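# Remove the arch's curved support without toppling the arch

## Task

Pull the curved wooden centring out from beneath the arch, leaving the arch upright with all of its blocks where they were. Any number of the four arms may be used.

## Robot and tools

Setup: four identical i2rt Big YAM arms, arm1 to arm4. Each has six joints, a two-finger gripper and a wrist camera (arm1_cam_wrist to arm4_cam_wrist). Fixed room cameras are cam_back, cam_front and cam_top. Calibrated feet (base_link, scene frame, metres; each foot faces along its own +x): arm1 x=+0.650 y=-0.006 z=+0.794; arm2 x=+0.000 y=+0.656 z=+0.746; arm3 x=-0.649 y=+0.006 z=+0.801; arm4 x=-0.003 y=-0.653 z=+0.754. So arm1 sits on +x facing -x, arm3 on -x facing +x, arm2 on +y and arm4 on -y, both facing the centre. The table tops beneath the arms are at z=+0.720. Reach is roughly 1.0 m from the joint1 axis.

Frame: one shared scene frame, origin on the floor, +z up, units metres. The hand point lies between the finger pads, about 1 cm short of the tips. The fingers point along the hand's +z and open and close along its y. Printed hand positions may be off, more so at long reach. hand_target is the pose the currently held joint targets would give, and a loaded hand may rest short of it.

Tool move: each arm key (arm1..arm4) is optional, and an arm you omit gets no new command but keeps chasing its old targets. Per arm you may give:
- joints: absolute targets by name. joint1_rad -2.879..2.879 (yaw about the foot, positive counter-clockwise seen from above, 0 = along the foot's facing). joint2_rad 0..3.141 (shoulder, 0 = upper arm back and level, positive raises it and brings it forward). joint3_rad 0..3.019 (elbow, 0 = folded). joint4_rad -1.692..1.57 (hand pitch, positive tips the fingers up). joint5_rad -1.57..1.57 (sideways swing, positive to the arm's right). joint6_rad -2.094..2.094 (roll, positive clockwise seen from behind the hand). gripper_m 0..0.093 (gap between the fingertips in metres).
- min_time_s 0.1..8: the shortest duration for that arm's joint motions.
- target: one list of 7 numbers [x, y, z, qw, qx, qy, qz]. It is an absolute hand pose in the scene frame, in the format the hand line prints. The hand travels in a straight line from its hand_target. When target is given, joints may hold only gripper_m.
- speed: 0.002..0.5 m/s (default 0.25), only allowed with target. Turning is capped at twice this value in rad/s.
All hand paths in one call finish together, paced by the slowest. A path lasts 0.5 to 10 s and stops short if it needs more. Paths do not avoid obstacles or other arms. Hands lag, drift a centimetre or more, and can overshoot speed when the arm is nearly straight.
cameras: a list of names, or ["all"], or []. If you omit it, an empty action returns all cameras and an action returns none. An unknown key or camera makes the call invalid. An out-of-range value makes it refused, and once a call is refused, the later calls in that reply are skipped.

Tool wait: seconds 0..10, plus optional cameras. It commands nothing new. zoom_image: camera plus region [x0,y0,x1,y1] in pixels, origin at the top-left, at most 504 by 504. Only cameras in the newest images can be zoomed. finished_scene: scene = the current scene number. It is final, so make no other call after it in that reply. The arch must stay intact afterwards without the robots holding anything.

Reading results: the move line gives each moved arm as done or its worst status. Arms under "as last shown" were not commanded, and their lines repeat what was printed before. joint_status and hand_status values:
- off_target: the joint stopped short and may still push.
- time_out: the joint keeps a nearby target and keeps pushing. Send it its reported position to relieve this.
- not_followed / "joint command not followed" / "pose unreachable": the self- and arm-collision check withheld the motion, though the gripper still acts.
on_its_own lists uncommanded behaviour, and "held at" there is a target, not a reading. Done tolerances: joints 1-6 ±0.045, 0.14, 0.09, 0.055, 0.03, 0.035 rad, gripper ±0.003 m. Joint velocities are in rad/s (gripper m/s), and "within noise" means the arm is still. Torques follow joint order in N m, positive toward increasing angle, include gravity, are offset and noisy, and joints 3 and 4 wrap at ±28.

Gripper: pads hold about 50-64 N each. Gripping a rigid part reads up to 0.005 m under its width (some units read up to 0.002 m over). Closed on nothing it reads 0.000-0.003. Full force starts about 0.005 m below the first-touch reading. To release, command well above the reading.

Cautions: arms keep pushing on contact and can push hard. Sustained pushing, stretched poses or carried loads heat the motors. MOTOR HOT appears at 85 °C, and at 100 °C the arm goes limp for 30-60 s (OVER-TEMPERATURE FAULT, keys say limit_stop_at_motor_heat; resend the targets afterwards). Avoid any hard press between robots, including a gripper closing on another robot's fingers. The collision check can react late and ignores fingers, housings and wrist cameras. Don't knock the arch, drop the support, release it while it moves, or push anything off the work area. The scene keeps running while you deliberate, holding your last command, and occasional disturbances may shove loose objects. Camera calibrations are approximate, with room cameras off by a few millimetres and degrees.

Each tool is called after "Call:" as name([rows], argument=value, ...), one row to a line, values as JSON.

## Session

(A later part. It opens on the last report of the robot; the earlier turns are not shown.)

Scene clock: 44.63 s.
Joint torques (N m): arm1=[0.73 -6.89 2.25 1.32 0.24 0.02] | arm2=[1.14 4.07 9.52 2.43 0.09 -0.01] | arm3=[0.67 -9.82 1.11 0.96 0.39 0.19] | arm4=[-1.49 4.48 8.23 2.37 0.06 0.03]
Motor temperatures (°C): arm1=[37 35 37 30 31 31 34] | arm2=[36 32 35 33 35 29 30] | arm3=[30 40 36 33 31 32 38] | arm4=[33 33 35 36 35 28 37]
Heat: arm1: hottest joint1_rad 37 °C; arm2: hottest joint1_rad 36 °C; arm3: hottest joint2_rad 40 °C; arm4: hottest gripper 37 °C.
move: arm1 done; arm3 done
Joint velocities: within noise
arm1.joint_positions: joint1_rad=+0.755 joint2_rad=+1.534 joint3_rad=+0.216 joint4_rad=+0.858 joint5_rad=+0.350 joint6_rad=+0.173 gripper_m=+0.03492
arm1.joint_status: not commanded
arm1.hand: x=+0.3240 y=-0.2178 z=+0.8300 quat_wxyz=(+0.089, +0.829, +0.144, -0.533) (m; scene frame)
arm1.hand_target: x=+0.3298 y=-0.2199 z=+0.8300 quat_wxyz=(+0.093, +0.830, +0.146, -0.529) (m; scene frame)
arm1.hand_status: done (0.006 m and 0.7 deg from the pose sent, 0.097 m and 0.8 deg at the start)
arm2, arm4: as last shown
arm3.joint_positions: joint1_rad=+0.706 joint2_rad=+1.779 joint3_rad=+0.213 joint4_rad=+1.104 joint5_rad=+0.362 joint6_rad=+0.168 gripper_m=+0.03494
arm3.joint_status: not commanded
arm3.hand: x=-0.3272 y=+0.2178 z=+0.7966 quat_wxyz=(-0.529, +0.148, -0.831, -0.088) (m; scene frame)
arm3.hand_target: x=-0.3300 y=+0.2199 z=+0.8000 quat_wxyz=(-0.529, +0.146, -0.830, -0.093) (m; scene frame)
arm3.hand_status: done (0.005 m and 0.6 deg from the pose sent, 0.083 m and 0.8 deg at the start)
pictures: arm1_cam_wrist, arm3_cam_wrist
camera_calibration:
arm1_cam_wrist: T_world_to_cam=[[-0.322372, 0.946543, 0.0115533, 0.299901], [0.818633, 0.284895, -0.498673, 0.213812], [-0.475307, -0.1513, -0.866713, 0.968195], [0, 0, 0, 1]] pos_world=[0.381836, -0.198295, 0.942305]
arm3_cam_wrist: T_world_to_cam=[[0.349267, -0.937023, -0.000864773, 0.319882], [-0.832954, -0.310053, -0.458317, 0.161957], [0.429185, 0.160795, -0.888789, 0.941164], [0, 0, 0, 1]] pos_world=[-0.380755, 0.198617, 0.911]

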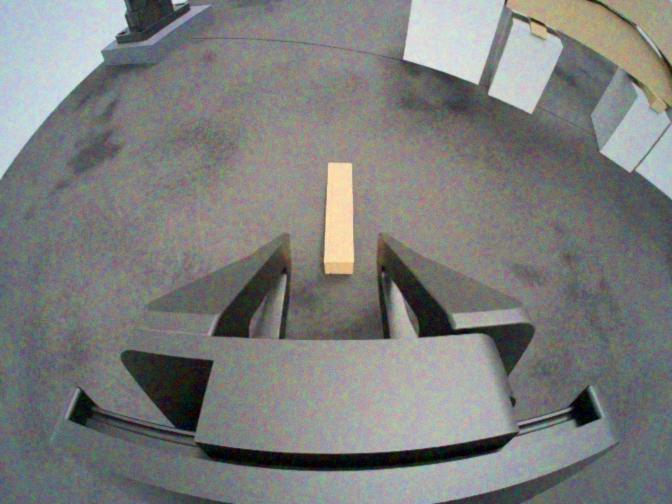

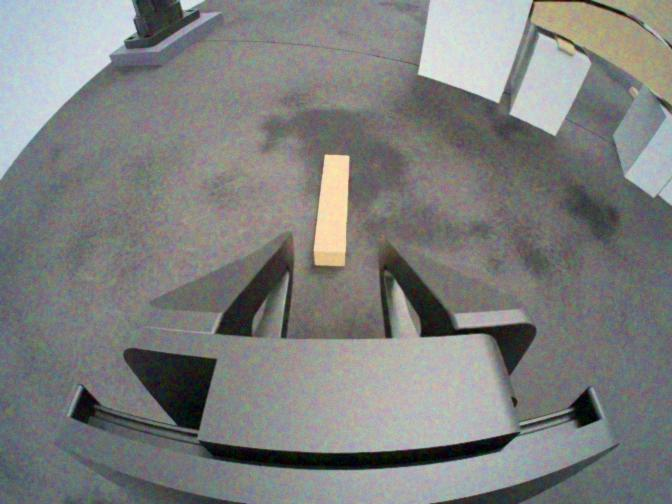

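Call:
move(arm3={"target":[-0.20,0.0148,0.845,0.5261,0.5261,0.4725,0.4725],"speed":0.2,"joints":{"gripper_m":0.09}}, arm1={"target":[0.09,-0.0163,0.855,0.0379,-0.7061,0.0379,0.7061],"speed":0.2,"joints":{"gripper_m":0.0}}, cameras=["all"])

Call:
zoom_image(camera="cam_back", region=[120, 130, 480, 400])

Scene clock: 50.20 s.
Joint torques (N m): arm1=[-1.79 -10.4 3.93 3.52 0.1 -0.19] | arm2=[1.14 3.9 9.54 2.51 0.11 -0.02] | arm3=[-0.85 -9.82 1.78 2.26 0.28 0.11] | arm4=[-1.79 4.48 8.23 2.21 0.11 0.08]
Motor temperatures (°C): arm1=[37 35 37 31 31 31 34] | arm2=[36 32 35 33 35 29 30] | arm3=[30 40 36 33 31 32 37] | arm4=[33 33 35 36 35 28 37]
Heat: arm1: hottest joint1_rad 37 °C; arm2: hottest joint1_rad 36 °C; arm3: hottest joint2_rad 40 °C; arm4: hottest gripper 37 °C.
move: arm1 off_target; arm3 off_target
Joint velocities: within noise
arm1.joint_positions: joint1_rad=+0.113 joint2_rad=+2.012 joint3_rad=+0.605 joint4_rad=+1.382 joint5_rad=+0.179 joint6_rad=+0.018 gripper_m=+0.00014
arm1.joint_status: all done
arm1.hand: x=+0.0975 y=-0.0240 z=+0.8574 quat_wxyz=(-0.030, +0.713, -0.034, -0.700) (m; scene frame)
arm1.hand_target: x=+0.0904 y=-0.0163 z=+0.8551 quat_wxyz=(-0.038, +0.706, -0.038, -0.706) (m; scene frame)
arm1.hand_status: off_target (0.011 m and 1.5 deg from the pose sent, 0.310 m and 35.4 deg at the start)
arm2.joint_positions: joint1_rad=-0.491 joint2_rad=+0.571 joint3_rad=+1.396 joint4_rad=-1.145 joint5_rad=+0.158 joint6_rad=+0.378 gripper_m=+0.09396
arm2.joint_status: not commanded
arm2.hand: x=-0.1424 y=+0.4717 z=+1.3418 quat_wxyz=(-0.330, -0.780, -0.216, +0.486) (m; scene frame)
arm2.hand_target: x=-0.1404 y=+0.4751 z=+1.3501 quat_wxyz=(-0.336, -0.774, -0.213, +0.492) (m; scene frame)
arm2.hand_status: not commanded
arm3.joint_positions: joint1_rad=+0.072 joint2_rad=+1.973 joint3_rad=+0.318 joint4_rad=+1.535 joint5_rad=+0.213 joint6_rad=+1.586 gripper_m=+0.08992
arm3.joint_status: all done
arm3.hand: x=-0.2048 y=+0.0179 z=+0.8398 quat_wxyz=(-0.496, -0.553, -0.507, -0.438) (m; scene frame)
arm3.hand_target: x=-0.1998 y=+0.0147 z=+0.8456 quat_wxyz=(-0.502, -0.552, -0.493, -0.447) (m; scene frame)
arm3.hand_status: off_target (0.008 m and 7.2 deg from the pose sent, 0.244 m and 101.2 deg at the start; a joint's target at an end of its range on 122 of 161 steps)
arm4.joint_positions: joint1_rad=-0.377 joint2_rad=+0.615 joint3_rad=+1.493 joint4_rad=-1.274 joint5_rad=+0.157 joint6_rad=-0.616 gripper_m=+0.09396
arm4.joint_status: not commanded
arm4.hand: x=+0.0978 y=-0.4603 z=+1.3602 quat_wxyz=(-0.554, +0.623, -0.545, -0.090) (m; scene frame)
arm4.hand_target: x=+0.0963 y=-0.4637 z=+1.3683 quat_wxyz=(-0.562, +0.618, -0.542, -0.093) (m; scene frame)
arm4.hand_status: not commanded
pictures: arm1_cam_wrist, arm2_cam_wrist, arm3_cam_wrist, arm4_cam_wrist, cam_back, cam_front, cam_top
camera_calibration:
arm1_cam_wrist: T_world_to_cam=[[0.104481, 0.994513, -0.00526949, 0.0170669], [0.592751, -0.0665257, -0.802633, 0.631928], [-0.79858, 0.0807364, -0.59645, 0.718946], [0, 0, 0, 1]] pos_world=[0.197776, -0.0329788, 0.936111]
arm3_cam_wrist: T_world_to_cam=[[-0.111119, -0.001854, -0.993805, 0.812738], [-0.520953, 0.851703, 0.0566595, -0.167599], [0.846322, 0.524022, -0.0956058, 0.372006], [0, 0, 0, 1]] pos_world=[-0.311838, -0.0506873, 0.852765]

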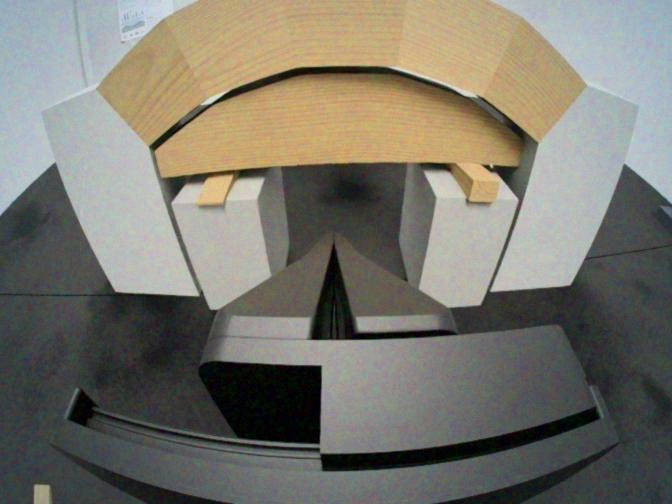

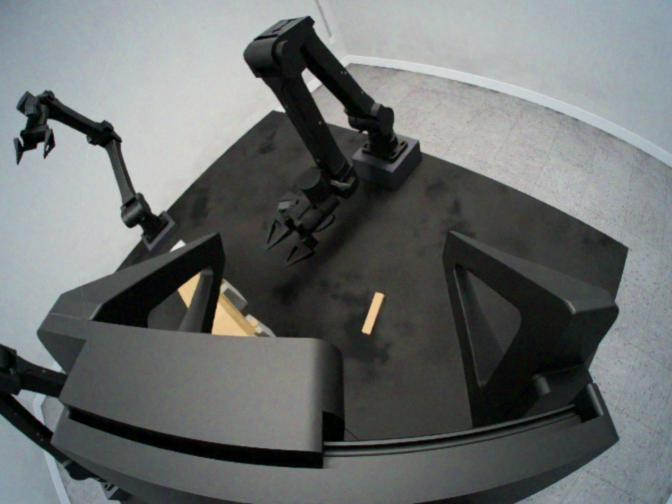

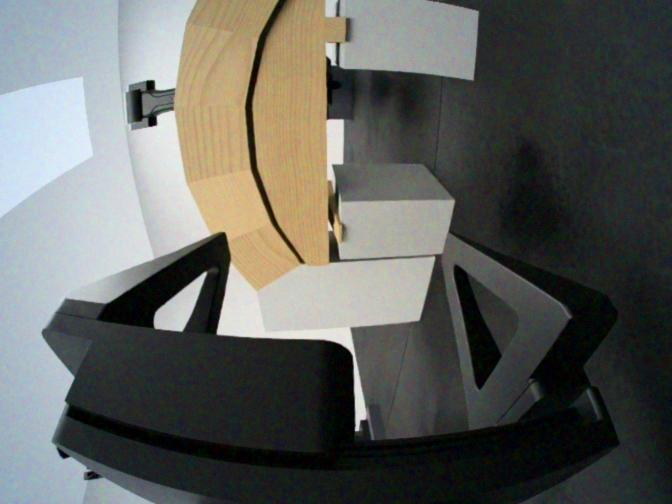

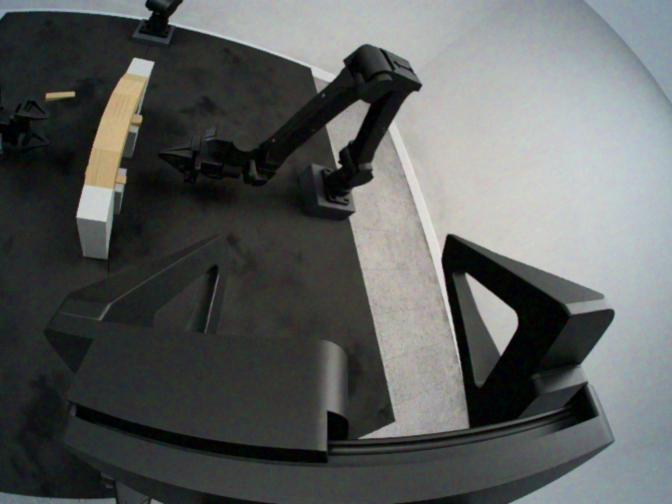

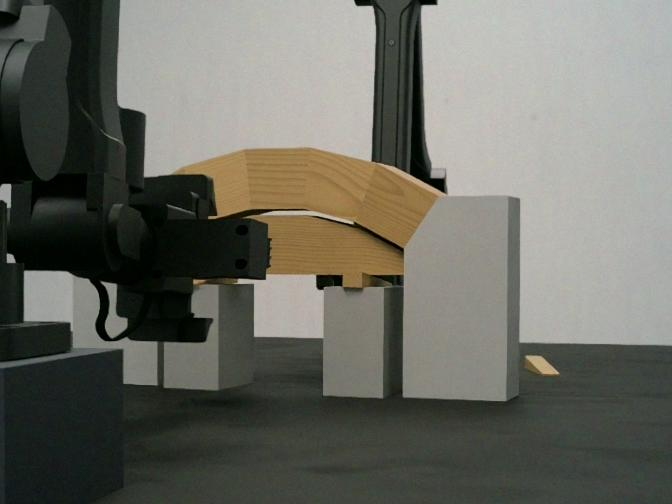

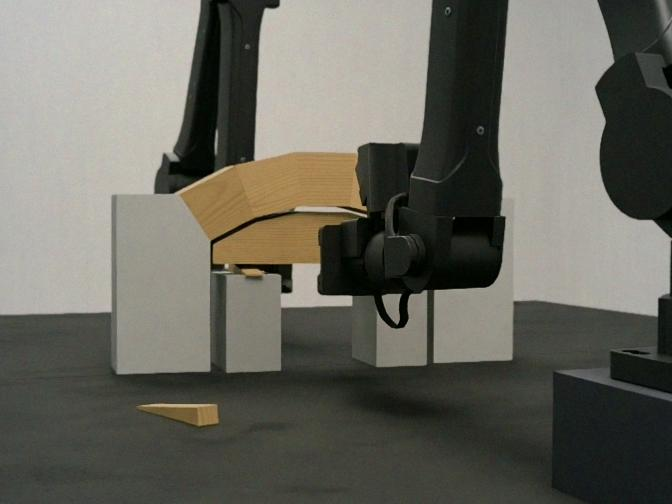

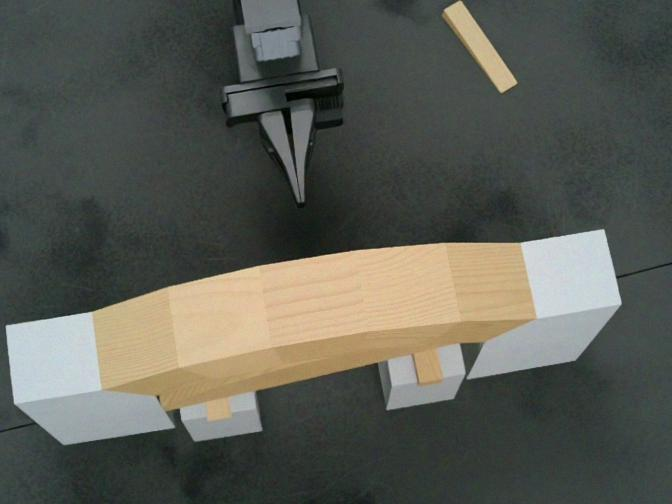

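Scaled by 1.400 from the camera's 672x504 image, which has a finer 960x720 frame.

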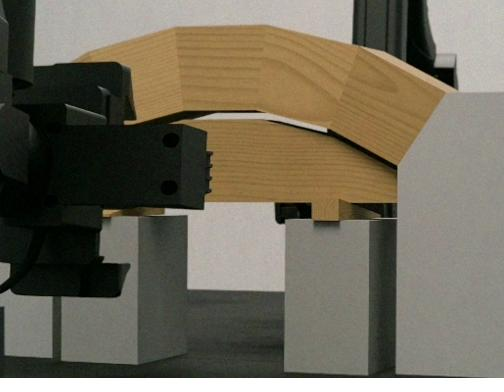

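Call:
move(arm3={"target":[-0.18,0.0035,0.862,0.5261,0.5261,0.4725,0.4725],"speed":0.1}, arm1={"target":[0.04,-0.011,0.873,0.0379,-0.7061,0.0379,0.7061],"speed":0.08}, cameras=["arm1_cam_wrist","arm3_cam_wrist","cam_back"])

Scene clock: 52.80 s.
Joint torques (N m): arm1=[-1.49 -13.51 5.18 1.65 -0.12 -0.21] | arm2=[1.2 3.9 9.55 2.48 0.09 -0.02] | arm3=[-1.03 -11.69 2.36 2.29 0 -0.05] | arm4=[-1.32 4.48 8.21 2.4 0.06 0.09]
Motor temperatures (°C): arm1=[37 35 37 31 31 31 34] | arm2=[36 32 35 33 35 29 30] | arm3=[30 40 36 33 31 32 37] | arm4=[33 33 35 36 35 28 37]
Heat: arm1: hottest joint1_rad 37 °C; arm2: hottest joint1_rad 36 °C; arm3: hottest joint2_rad 40 °C; arm4: hottest gripper 37 °C.
move: arm1 off_target; arm3 off_target
Joint velocities: within noise
arm1.joint_positions: joint1_rad=+0.093 joint2_rad=+2.012 joint3_rad=+0.730 joint4_rad=+1.274 joint5_rad=+0.163 joint6_rad=+0.018 gripper_m=+0.00014
arm1.joint_status: not commanded
arm1.hand: x=+0.0505 y=-0.0190 z=+0.8725 quat_wxyz=(-0.030, +0.707, -0.037, -0.706) (m; scene frame)
arm1.hand_target: x=+0.0405 y=-0.0111 z=+0.8732 quat_wxyz=(-0.038, +0.706, -0.038, -0.706) (m; scene frame)
arm1.hand_status: off_target (0.013 m and 0.9 deg from the pose sent, 0.061 m and 1.5 deg at the start)
arm2, arm4: as last shown
arm3.joint_positions: joint1_rad=+0.028 joint2_rad=+1.973 joint3_rad=+0.360 joint4_rad=+1.535 joint5_rad=+0.169 joint6_rad=+1.586 gripper_m=+0.08992
arm3.joint_status: not commanded
arm3.hand: x=-0.1866 y=+0.0071 z=+0.8489 quat_wxyz=(-0.504, -0.545, -0.494, -0.452) (m; scene frame)
arm3.hand_target: x=-0.1800 y=+0.0034 z=+0.8626 quat_wxyz=(-0.517, -0.536, -0.481, -0.463) (m; scene frame)
arm3.hand_status: off_target (0.015 m and 4.8 deg from the pose sent, 0.036 m and 7.2 deg at the start; a joint's target at an end of its range on 41 of 41 steps)
pictures: arm1_cam_wrist, arm3_cam_wrist, cam_back
camera_calibration:
arm1_cam_wrist: T_world_to_cam=[[0.108845, 0.994022, -0.00859606, 0.0197286], [0.578935, -0.0704182, -0.812327, 0.681241], [-0.808076, 0.0834414, -0.583139, 0.678927], [0, 0, 0, 1]] pos_world=[0.152082, -0.0282895, 0.949469]
arm3_cam_wrist: T_world_to_cam=[[-0.0694924, 0.00656937, -0.997561, 0.834671], [-0.52271, 0.851474, 0.0420205, -0.137298], [0.849673, 0.524355, -0.0557371, 0.329932], [0, 0, 0, 1]] pos_world=[-0.294098, -0.0615787, 0.856794]

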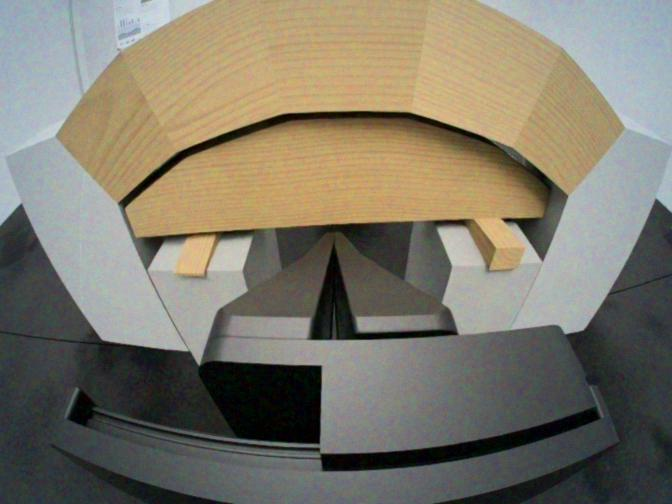

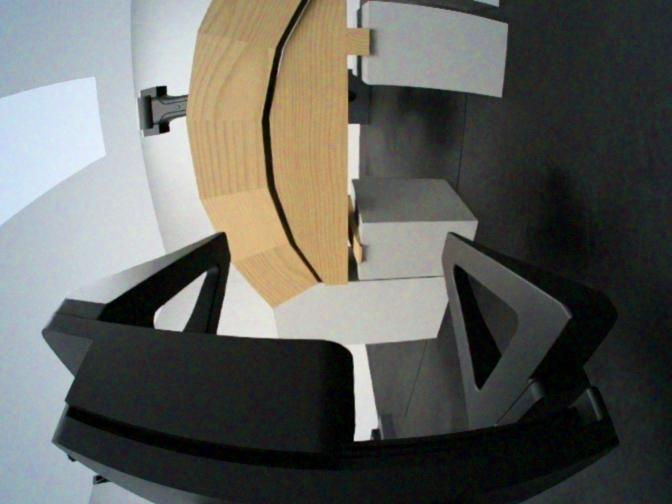

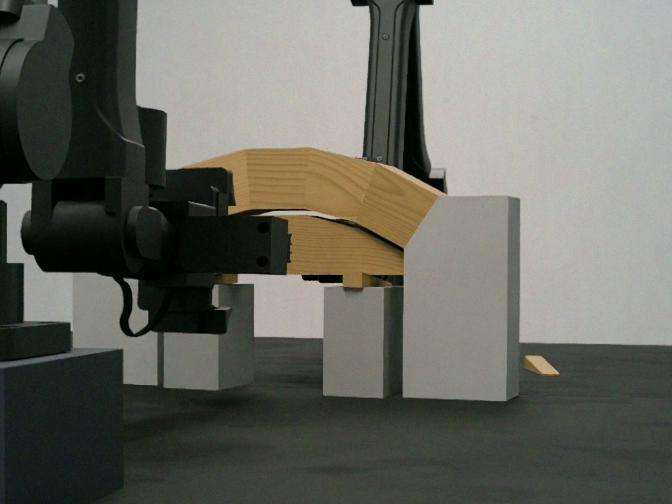

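Call:
move(arm3={"target":[-0.18,0.0035,0.872,0.5261,0.5261,0.4725,0.4725],"speed":0.1}, arm1={"target":[-0.02,-0.0045,0.88,0.0379,-0.7061,0.0379,0.7061],"speed":0.05}, cameras=["arm1_cam_wrist","arm3_cam_wrist","cam_top"])

Scene clock: 55.30 s.
Joint torques (N m): arm1=[-1.9 -12.63 7.73 1.39 -0.12 -0.2] | arm2=[1.26 3.78 9.51 2.5 0.1 -0.01] | arm3=[-1.08 -12.34 2.17 2.29 0.01 -0.09] | arm4=[-0.79 4.66 8.16 2.37 0.06 0.06]
Motor temperatures (°C): arm1=[37 35 37 30 31 31 34] | arm2=[36 32 35 33 35 29 30] | arm3=[30 40 36 33 31 32 37] | arm4=[33 33 35 36 35 28 37]
Heat: arm1: hottest joint1_rad 37 °C; arm2: hottest joint1_rad 36 °C; arm3: hottest joint2_rad 40 °C; arm4: hottest gripper 37 °C.
move: arm1 off_target; arm3 off_target
Joint velocities: within noise
arm1.joint_positions: joint1_rad=+0.076 joint2_rad=+2.026 joint3_rad=+0.878 joint4_rad=+1.155 joint5_rad=+0.144 joint6_rad=+0.018 gripper_m=+0.00014
arm1.joint_status: not commanded
arm1.hand: x=-0.0020 y=-0.0144 z=+0.8907 quat_wxyz=(-0.029, +0.702, -0.037, -0.711) (m; scene frame)
arm1.hand_target: x=-0.0182 y=-0.0044 z=+0.8804 quat_wxyz=(-0.038, +0.706, -0.038, -0.706) (m; scene frame)
arm1.hand_status: off_target (0.023 m and 1.2 deg from the pose sent, 0.072 m and 0.9 deg at the start)
arm2, arm4: as last shown
arm3.joint_positions: joint1_rad=+0.028 joint2_rad=+1.957 joint3_rad=+0.360 joint4_rad=+1.535 joint5_rad=+0.167 joint6_rad=+1.586 gripper_m=+0.08992
arm3.joint_status: not commanded
arm3.hand: x=-0.1853 y=+0.0076 z=+0.8559 quat_wxyz=(-0.507, -0.542, -0.490, -0.457) (m; scene frame)
arm3.hand_target: x=-0.1800 y=+0.0035 z=+0.8724 quat_wxyz=(-0.522, -0.531, -0.476, -0.468) (m; scene frame)
arm3.hand_status: off_target (0.017 m and 3.9 deg from the pose sent, 0.024 m and 4.8 deg at the start; a joint's target at an end of its range on 60 of 60 steps)
pictures: arm1_cam_wrist, arm3_cam_wrist, cam_top
camera_calibration:
arm1_cam_wrist: T_world_to_cam=[[0.106986, 0.9942, -0.0110097, 0.0232148], [0.567237, -0.0701272, -0.820564, 0.734174], [-0.816576, 0.0815436, -0.571449, 0.636347], [0, 0, 0, 1]] pos_world=[0.100692, -0.0234846, 0.966332]
arm3_cam_wrist: T_world_to_cam=[[-0.0535282, 0.00763527, -0.998537, 0.845608], [-0.525013, 0.850389, 0.0346466, -0.131468], [0.849409, 0.526099, -0.0415112, 0.316712], [0, 0, 0, 1]] pos_world=[-0.292776, -0.0612797, 0.862073]

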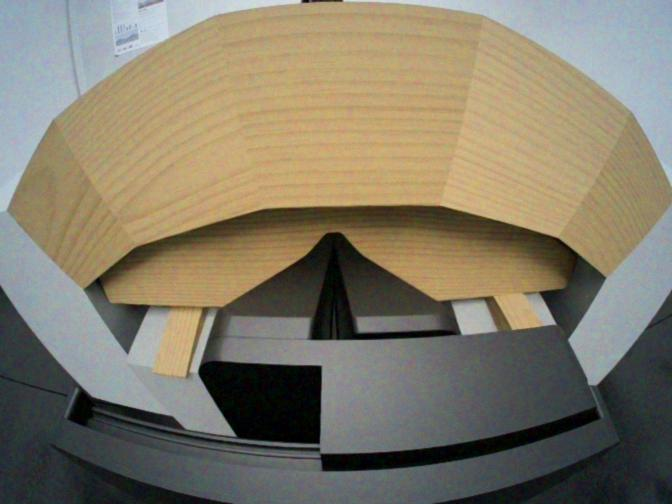

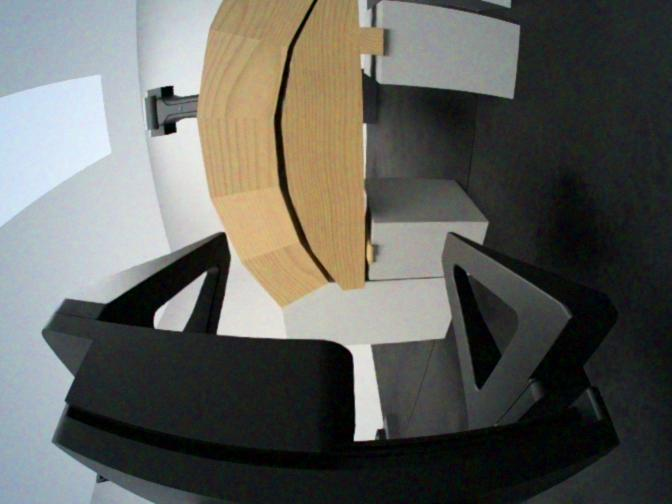

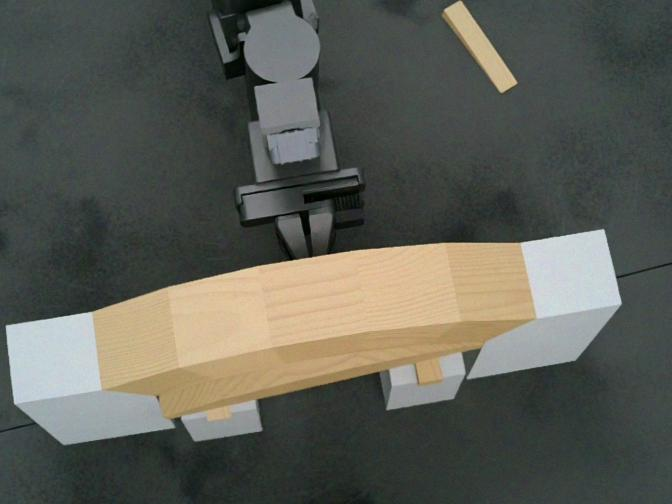

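Call:
move(arm1={"target":[-0.045,-0.0018,0.872,0.0379,-0.7061,0.0379,0.7061],"speed":0.05}, cameras=["arm1_cam_wrist","arm3_cam_wrist","cam_top"])

Call:
zoom_image(camera="cam_top", region=[90, 220, 540, 460])

Scene clock: 56.70 s.
Joint torques (N m): arm1=[-1.61 -14.39 7.06 1.59 -0.14 -0.2] | arm2=[0.97 3.78 9.47 2.48 0.1 -0.01] | arm3=[-1.03 -12.4 2.17 2.29 0 -0.09] | arm4=[-1.03 4.66 8.23 2.41 0.06 0.08]
Motor temperatures (°C): arm1=[37 35 37 30 31 31 34] | arm2=[36 32 35 33 35 29 30] | arm3=[30 40 36 33 31 32 37] | arm4=[33 33 35 36 35 28 37]
Heat: arm1: hottest joint1_rad 37 °C; arm2: hottest joint1_rad 36 °C; arm3: hottest joint2_rad 40 °C; arm4: hottest gripper 37 °C.
move: arm1 off_target
Joint velocities: within noise
arm1.joint_positions: joint1_rad=+0.066 joint2_rad=+2.084 joint3_rad=+0.972 joint4_rad=+1.121 joint5_rad=+0.138 joint6_rad=+0.018 gripper_m=+0.00014
arm1.joint_status: not commanded
arm1.hand: x=-0.0321 y=-0.0103 z=+0.8831 quat_wxyz=(-0.031, +0.702, -0.038, -0.711) (m; scene frame)
arm1.hand_target: x=-0.0438 y=-0.0017 z=+0.8723 quat_wxyz=(-0.038, +0.706, -0.038, -0.706) (m; scene frame)
arm1.hand_status: off_target (0.019 m and 1.1 deg from the pose sent, 0.049 m and 1.2 deg at the start)
arm2, arm3, arm4: as last shown
pictures: arm1_cam_wrist, arm3_cam_wrist, cam_top
camera_calibration:
arm1_cam_wrist: T_world_to_cam=[[0.110404, 0.993824, -0.0111793, 0.0225836], [0.566028, -0.0721179, -0.821226, 0.745811], [-0.81696, 0.0843389, -0.570494, 0.606312], [0, 0, 0, 1]] pos_world=[0.0706897, -0.0197935, 0.958629]
arm3_cam_wrist: T_world_to_cam=[[-0.0535282, 0.00763527, -0.998537, 0.845608], [-0.525013, 0.850389, 0.0346466, -0.131468], [0.849409, 0.526099, -0.0415112, 0.316712], [0, 0, 0, 1]] pos_world=[-0.292776, -0.0612797, 0.862073]

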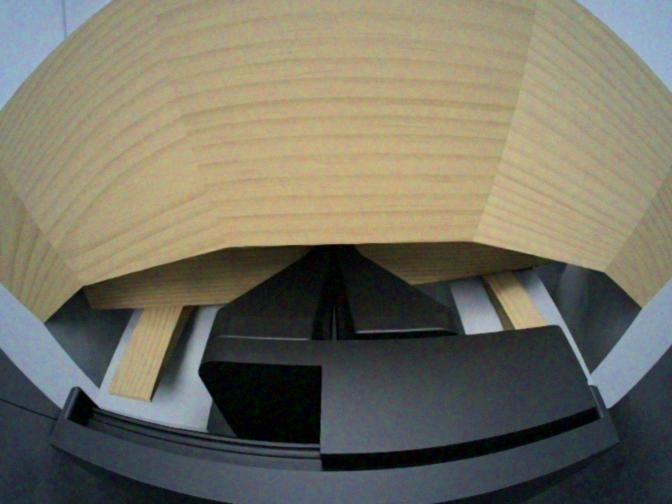

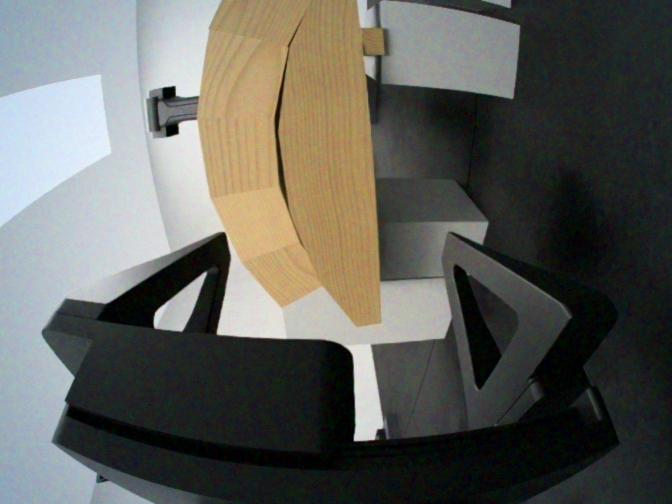

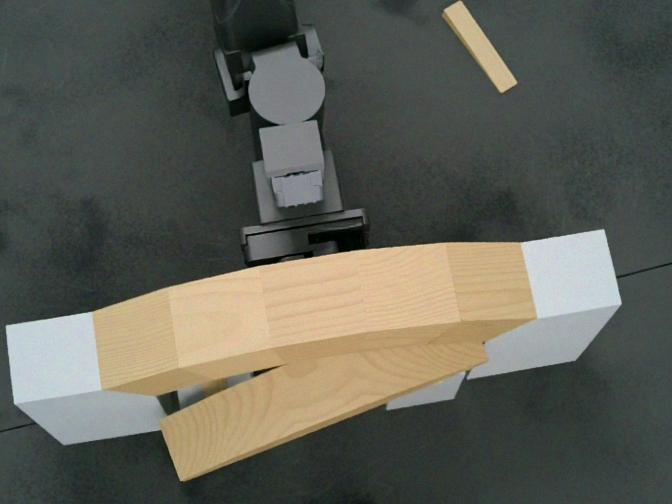

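Scaled by 1.120 from the camera's 672x504 image, which has a finer 960x720 frame.

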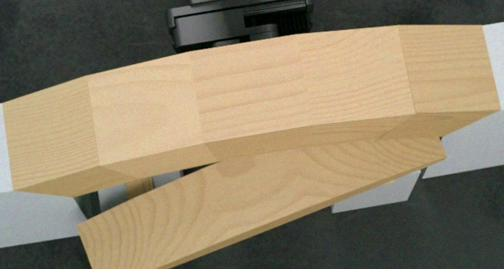

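Call:
move(arm3={"target":[-0.10,-0.005,0.872,0.5261,0.5261,0.4725,0.4725],"speed":0.08}, cameras=["arm3_cam_wrist","cam_top","cam_back"])

Call:
zoom_image(camera="cam_back", region=[120, 130, 480, 400])

Scene clock: 59.00 s.
Joint torques (N m): arm1=[-1.67 -14.33 7.05 1.59 -0.13 -0.21] | arm2=[1.08 3.72 9.43 2.45 0.1 -0.01] | arm3=[-1.08 -11.11 5.3 0.96 -0.02 -0.11] | arm4=[-1.03 4.78 8.35 2.28 0.05 0.06]
Motor temperatures (°C): arm1=[37 35 38 30 31 31 34] | arm2=[36 32 35 33 35 29 30] | arm3=[30 40 36 33 31 32 37] | arm4=[33 33 35 36 35 28 36]
Heat: arm1: hottest joint3_rad 38 °C; arm2: hottest joint1_rad 36 °C; arm3: hottest joint2_rad 40 °C; arm4: hottest joint4_rad 36 °C.
move: arm3 off_target
Joint velocities: within noise
arm1, arm2, arm4: as last shown
arm3.joint_positions: joint1_rad=-0.007 joint2_rad=+1.963 joint3_rad=+0.562 joint4_rad=+1.417 joint5_rad=+0.131 joint6_rad=+1.586 gripper_m=+0.08992
arm3.joint_status: not commanded
arm3.hand: x=-0.1077 y=-0.0001 z=+0.8785 quat_wxyz=(-0.524, -0.524, -0.470, -0.479) (m; scene frame)
arm3.hand_target: x=-0.1004 y=-0.0049 z=+0.8721 quat_wxyz=(-0.526, -0.526, -0.473, -0.472) (m; scene frame)
arm3.hand_status: off_target (0.011 m and 0.9 deg from the pose sent, 0.088 m and 3.9 deg at the start)
pictures: arm3_cam_wrist, cam_back, cam_top
camera_calibration:
arm3_cam_wrist: T_world_to_cam=[[0.0236544, 0.0122729, -0.999645, 0.881609], [-0.527299, 0.849677, -0.00204564, -0.0530379], [0.849351, 0.52716, 0.0265701, 0.195996], [0, 0, 0, 1]] pos_world=[-0.21529, -0.0690759, 0.87598]

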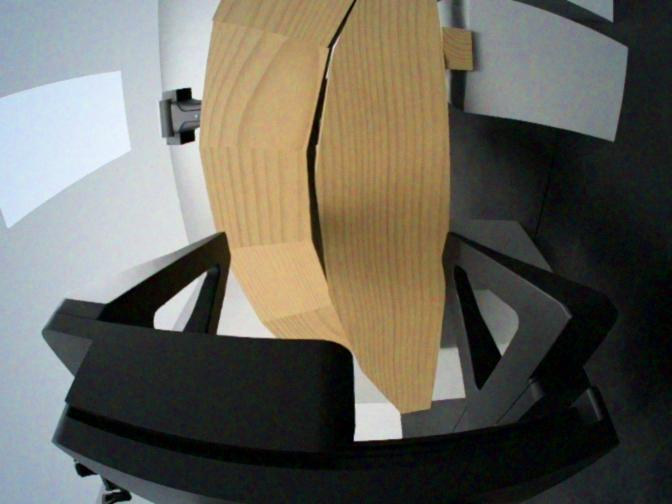

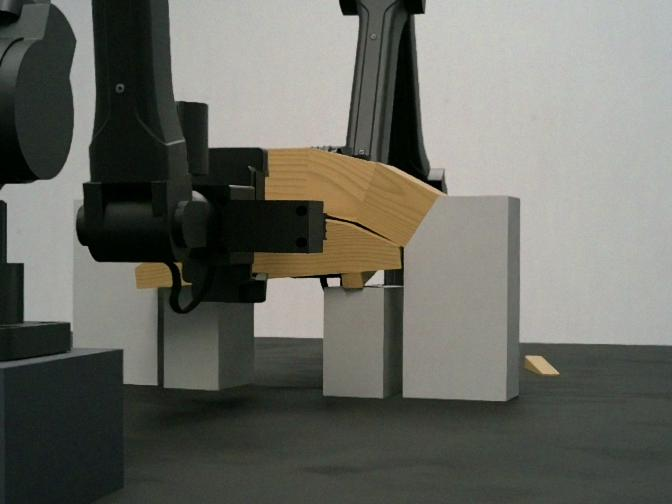

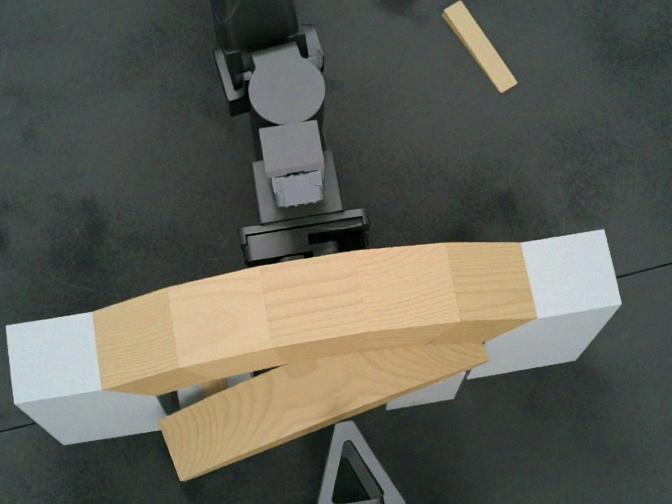

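Scaled by 1.400 from the camera's 672x504 image, which has a finer 960x720 frame.

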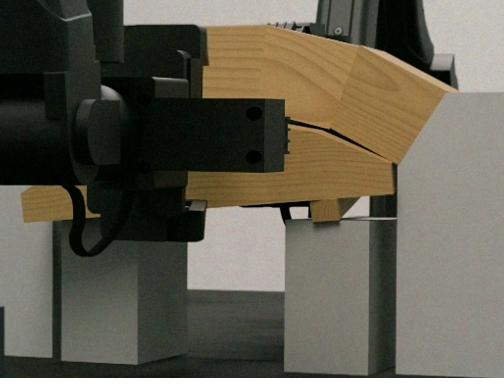

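Call:
move(arm3={"target":[-0.107,-0.0045,0.851,0.5261,0.5261,0.4725,0.4725],"speed":0.06}, cameras=["arm3_cam_wrist"])

Scene clock: 60.33 s.
Joint torques (N m): arm1=[-1.73 -14.27 7.06 1.61 -0.14 -0.2] | arm2=[1.26 3.78 9.48 2.47 0.1 -0.01] | arm3=[-0.91 -11.4 4.12 2.26 0.08 -0.11] | arm4=[-1.26 4.42 8.28 2.44 0.05 0.1]
Motor temperatures (°C): arm1=[37 35 38 30 31 31 33] | arm2=[36 32 35 33 35 29 30] | arm3=[30 40 36 33 31 32 37] | arm4=[33 33 35 36 34 28 36]
Heat: arm1: hottest joint3_rad 38 °C; arm2: hottest joint1_rad 36 °C; arm3: hottest joint2_rad 40 °C; arm4: hottest joint4_rad 36 °C.
move: arm3 done
Joint velocities: within noise
arm1, arm2, arm4: as last shown
arm3.joint_positions: joint1_rad=-0.007 joint2_rad=+2.040 joint3_rad=+0.562 joint4_rad=+1.464 joint5_rad=+0.131 joint6_rad=+1.586 gripper_m=+0.08992
arm3.joint_status: not commanded
arm3.hand: x=-0.1128 y=-0.0004 z=+0.8508 quat_wxyz=(-0.518, -0.531, -0.478, -0.471) (m; scene frame)
arm3.hand_target: x=-0.1073 y=-0.0044 z=+0.8510 quat_wxyz=(-0.526, -0.526, -0.473, -0.472) (m; scene frame)
arm3.hand_status: done (0.007 m and 1.3 deg from the pose sent, 0.028 m and 0.9 deg at the start)
pictures: arm3_cam_wrist
camera_calibration:
arm3_cam_wrist: T_world_to_cam=[[-0.00531979, 0.0113098, -0.999922, 0.850958], [-0.527023, 0.84976, 0.0124153, -0.0677317], [0.849834, 0.527048, 0.00144, 0.222576], [0, 0, 0, 1]] pos_world=[-0.220322, -0.0693768, 0.851412]

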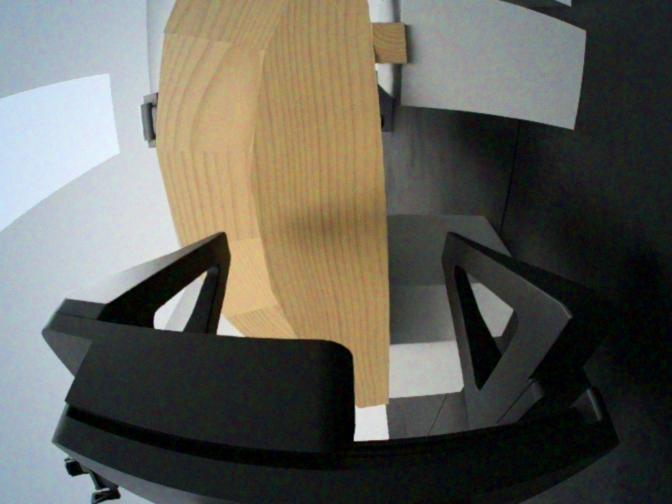

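Call:
move(arm3={"target":[-0.072,-0.008,0.852,0.5261,0.5261,0.4725,0.4725],"speed":0.06}, cameras=["arm3_cam_wrist","cam_top"])

Scene clock: 61.70 s.
Joint torques (N m): arm1=[-1.61 -14.45 7.06 1.62 -0.15 -0.2] | arm2=[0.97 3.78 9.54 2.4 0.11 -0.02] | arm3=[-1.03 -11.99 5.39 0.9 -0.03 -0.11] | arm4=[-1.26 4.66 8.27 2.3 0.1 0.09]
Motor temperatures (°C): arm1=[37 36 38 30 31 31 33] | arm2=[36 32 36 33 35 29 30] | arm3=[30 40 36 33 31 32 37] | arm4=[33 33 35 36 34 28 36]
Heat: arm1: hottest joint3_rad 38 °C; arm2: hottest joint1_rad 36 °C; arm3: hottest joint2_rad 40 °C; arm4: hottest joint4_rad 36 °C.
move: arm3 off_target
Joint velocities: within noise
arm1, arm2, arm4: as last shown
arm3.joint_positions: joint1_rad=-0.016 joint2_rad=+2.050 joint3_rad=+0.651 joint4_rad=+1.415 joint5_rad=+0.123 joint6_rad=+1.586 gripper_m=+0.08992
arm3.joint_status: not commanded
arm3.hand: x=-0.0796 y=-0.0029 z=+0.8596 quat_wxyz=(-0.525, -0.524, -0.470, -0.479) (m; scene frame)
arm3.hand_target: x=-0.0724 y=-0.0081 z=+0.8521 quat_wxyz=(-0.526, -0.526, -0.472, -0.472) (m; scene frame)
arm3.hand_status: off_target (0.012 m and 0.9 deg from the pose sent, 0.041 m and 1.3 deg at the start)
pictures: arm3_cam_wrist, cam_top
camera_calibration:
arm3_cam_wrist: T_world_to_cam=[[0.0244292, 0.0121341, -0.999628, 0.862103], [-0.526984, 0.849871, -0.00256238, -0.0353125], [0.849524, 0.526851, 0.0271562, 0.173533], [0, 0, 0, 1]] pos_world=[-0.18709, -0.0718757, 0.85698]

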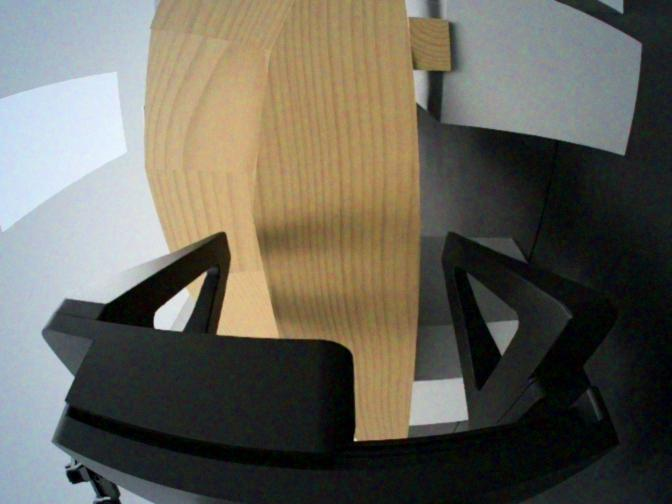

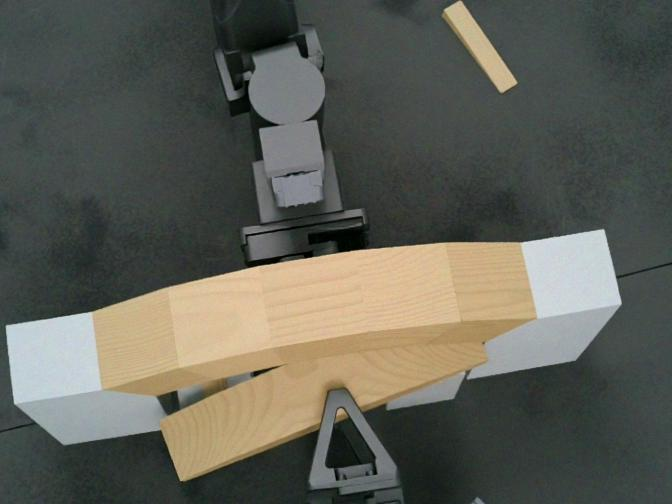

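Call:
move(arm3={"joints":{"gripper_m":0.042}}, cameras=["arm3_cam_wrist","cam_top","cam_back"])

Scene clock: 62.47 s.
Joint torques (N m): arm1=[-1.61 -14.39 7.09 1.66 -0.13 -0.2] | arm2=[1.08 3.84 9.48 2.45 0.1 0] | arm3=[-1.08 -12.22 5.39 1.02 0.01 -0.02] | arm4=[-1.03 4.42 8.28 2.36 0.04 0.08]
Motor temperatures (°C): arm1=[37 36 38 30 31 31 33] | arm2=[36 32 36 33 35 29 30] | arm3=[30 40 36 33 31 32 37] | arm4=[33 33 35 36 34 28 36]
Heat: arm1: hottest joint3_rad 38 °C; arm2: hottest joint1_rad 36 °C; arm3: hottest joint2_rad 40 °C; arm4: hottest joint4_rad 36 °C.
move: arm3 off_target
Joint velocities: within noise
arm1.joint_positions: joint1_rad=+0.066 joint2_rad=+2.085 joint3_rad=+0.972 joint4_rad=+1.120 joint5_rad=+0.137 joint6_rad=+0.018 gripper_m=+0.00014
arm1.joint_status: not commanded
arm1.hand: x=-0.0321 y=-0.0104 z=+0.8826 quat_wxyz=(-0.030, +0.702, -0.038, -0.710) (m; scene frame)
arm1.hand_target: x=-0.0438 y=-0.0018 z=+0.8723 quat_wxyz=(-0.038, +0.706, -0.038, -0.706) (m; scene frame)
arm1.hand_status: not commanded
arm2, arm4: as last shown
arm3.joint_positions: joint1_rad=-0.016 joint2_rad=+2.050 joint3_rad=+0.651 joint4_rad=+1.412 joint5_rad=+0.122 joint6_rad=+1.579 gripper_m=+0.05751
arm3.joint_status: gripper_m off_target (ended at +0.05755, target +0.04200)
arm3.hand: x=-0.0796 y=-0.0027 z=+0.8586 quat_wxyz=(-0.525, -0.523, -0.472, -0.477) (m; scene frame)
arm3.hand_target: x=-0.0724 y=-0.0081 z=+0.8523 quat_wxyz=(-0.526, -0.526, -0.472, -0.473) (m; scene frame)
arm3.hand_status: not commanded
pictures: arm3_cam_wrist, cam_back, cam_top
camera_calibration:
arm3_cam_wrist: T_world_to_cam=[[0.0206897, 0.00487045, -0.999774, 0.860931], [-0.527596, 0.849468, -0.00678004, -0.0319206], [0.849243, 0.527617, 0.0201448, 0.179499], [0, 0, 0, 1]] pos_world=[-0.187092, -0.0717845, 0.856904]

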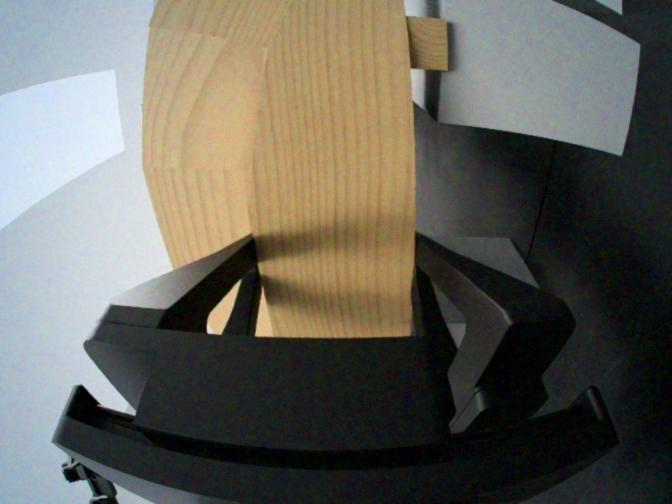

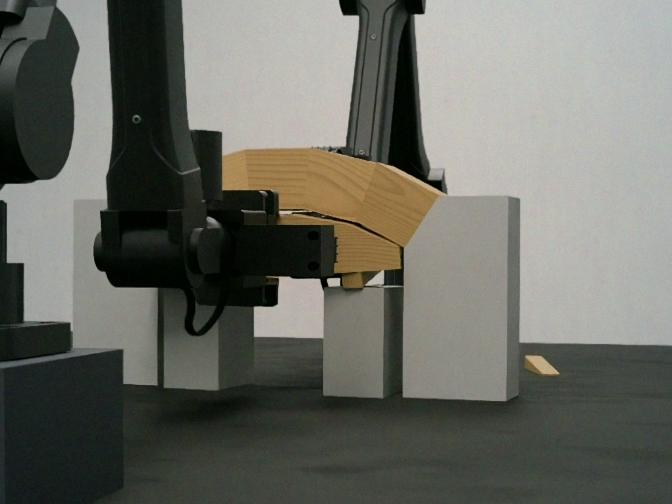

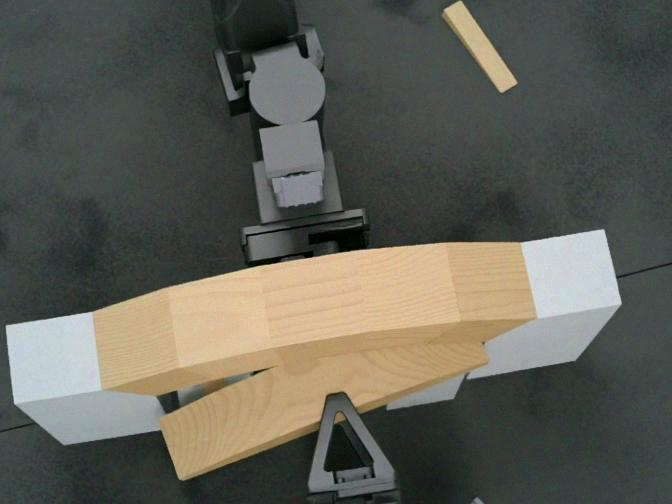

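Call:
move(arm3={"target":[-0.105,-0.0046,0.862,0.5261,0.5261,0.4725,0.4725],"speed":0.05}, arm1={"target":[0.08,-0.015,0.872,0.0379,-0.7061,0.0379,0.7061],"speed":0.15}, cameras=["arm3_cam_wrist","arm1_cam_wrist","cam_top","cam_back"])

Scene clock: 64.27 s.
Joint torques (N m): arm1=[0.79 -14.45 1.92 3.62 0.12 -0.2] | arm2=[1.26 3.66 9.48 2.45 0.11 -0.02] | arm3=[-0.26 -14.68 1.69 1.92 0.45 0.19] | arm4=[-1.08 4.25 8.27 2.33 0.04 0.07]
Motor temperatures (°C): arm1=[37 36 38 30 31 31 33] | arm2=[36 32 36 33 35 29 30] | arm3=[30 40 36 33 31 31 37] | arm4=[33 33 35 36 34 28 36]
Heat: arm1: hottest joint3_rad 38 °C; arm2: hottest joint1_rad 36 °C; arm3: hottest joint2_rad 40 °C; arm4: hottest joint4_rad 36 °C.
move: arm1 off_target; arm3 done
Joint velocities: within noise
arm1.joint_positions: joint1_rad=+0.079 joint2_rad=+2.009 joint3_rad=+0.658 joint4_rad=+1.313 joint5_rad=+0.172 joint6_rad=+0.018 gripper_m=+0.00014
arm1.joint_status: not commanded
arm1.hand: x=+0.0772 y=-0.0071 z=+0.8587 quat_wxyz=(-0.040, +0.717, -0.044, -0.694) (m; scene frame)
arm1.hand_target: x=+0.0799 y=-0.0148 z=+0.8717 quat_wxyz=(-0.038, +0.706, -0.038, -0.706) (m; scene frame)
arm1.hand_status: off_target (0.016 m and 2.0 deg from the pose sent, 0.113 m and 1.1 deg at the start)
arm2.joint_positions: joint1_rad=-0.491 joint2_rad=+0.571 joint3_rad=+1.396 joint4_rad=-1.145 joint5_rad=+0.158 joint6_rad=+0.378 gripper_m=+0.09396
arm2.joint_status: not commanded
arm2.hand: x=-0.1424 y=+0.4717 z=+1.3418 quat_wxyz=(-0.330, -0.780, -0.216, +0.486) (m; scene frame)
arm2.hand_target: x=-0.1404 y=+0.4751 z=+1.3501 quat_wxyz=(-0.336, -0.774, -0.213, +0.492) (m; scene frame)
arm2.hand_status: not commanded
arm3.joint_positions: joint1_rad=-0.016 joint2_rad=+2.034 joint3_rad=+0.592 joint4_rad=+1.436 joint5_rad=+0.122 joint6_rad=+1.558 gripper_m=+0.05751
arm3.joint_status: not commanded
arm3.hand: x=-0.1009 y=-0.0032 z=+0.8550 quat_wxyz=(-0.526, -0.523, -0.483, -0.466) (m; scene frame)
arm3.hand_target: x=-0.1050 y=-0.0047 z=+0.8619 quat_wxyz=(-0.526, -0.526, -0.473, -0.472) (m; scene frame)
arm3.hand_status: done (0.008 m and 1.5 deg from the pose sent, 0.026 m and 0.6 deg at the start)
arm4.joint_positions: joint1_rad=-0.377 joint2_rad=+0.615 joint3_rad=+1.493 joint4_rad=-1.274 joint5_rad=+0.157 joint6_rad=-0.616 gripper_m=+0.09396
arm4.joint_status: not commanded
arm4.hand: x=+0.0978 y=-0.4603 z=+1.3602 quat_wxyz=(-0.554, +0.623, -0.545, -0.090) (m; scene frame)
arm4.hand_target: x=+0.0963 y=-0.4637 z=+1.3683 quat_wxyz=(-0.562, +0.618, -0.542, -0.093) (m; scene frame)
arm4.hand_status: not commanded
pictures: arm1_cam_wrist, arm3_cam_wrist, cam_back, cam_top
camera_calibration:
arm1_cam_wrist: T_world_to_cam=[[0.132715, 0.99115, -0.00297221, -0.00178937], [0.601633, -0.0829409, -0.794455, 0.638305], [-0.787671, 0.103648, -0.607316, 0.710744], [0, 0, 0, 1]] pos_world=[0.176044, -0.0189519, 0.938746]
arm3_cam_wrist: T_world_to_cam=[[-0.00158898, -0.0160569, -0.99987, 0.855583], [-0.527743, 0.849308, -0.0128003, -0.0376601], [0.849402, 0.527654, -0.00982344, 0.223687], [0, 0, 0, 1]] pos_world=[-0.208516, -0.0723064, 0.857187]

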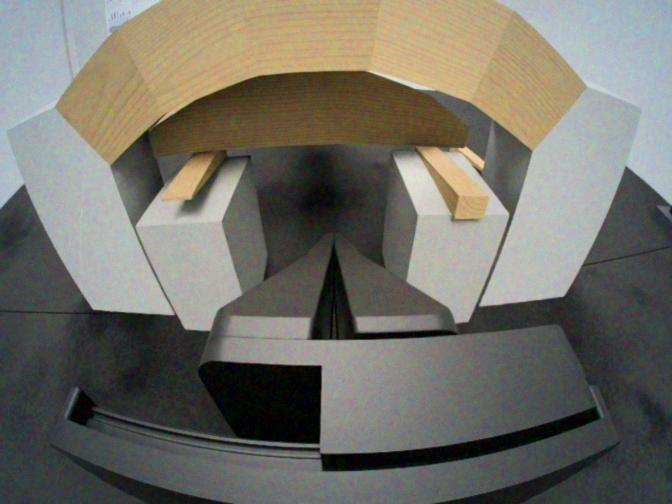

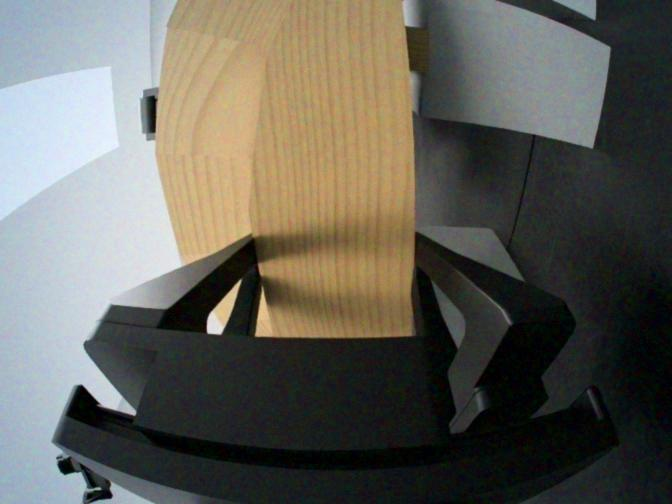

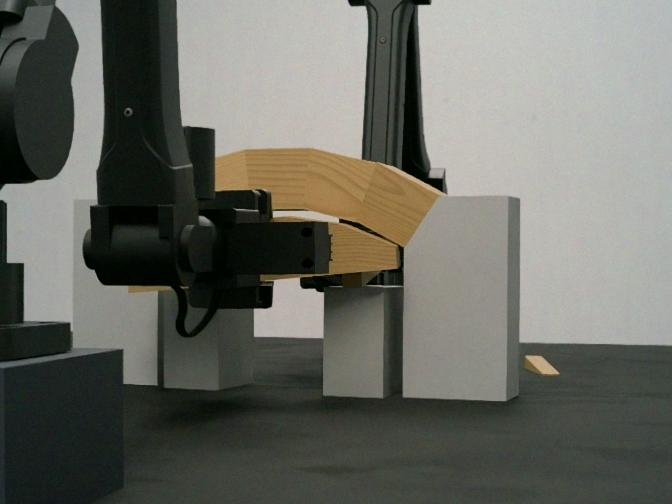

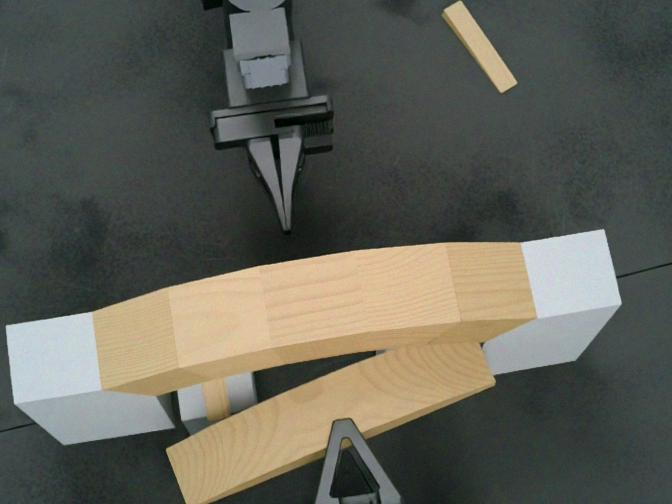

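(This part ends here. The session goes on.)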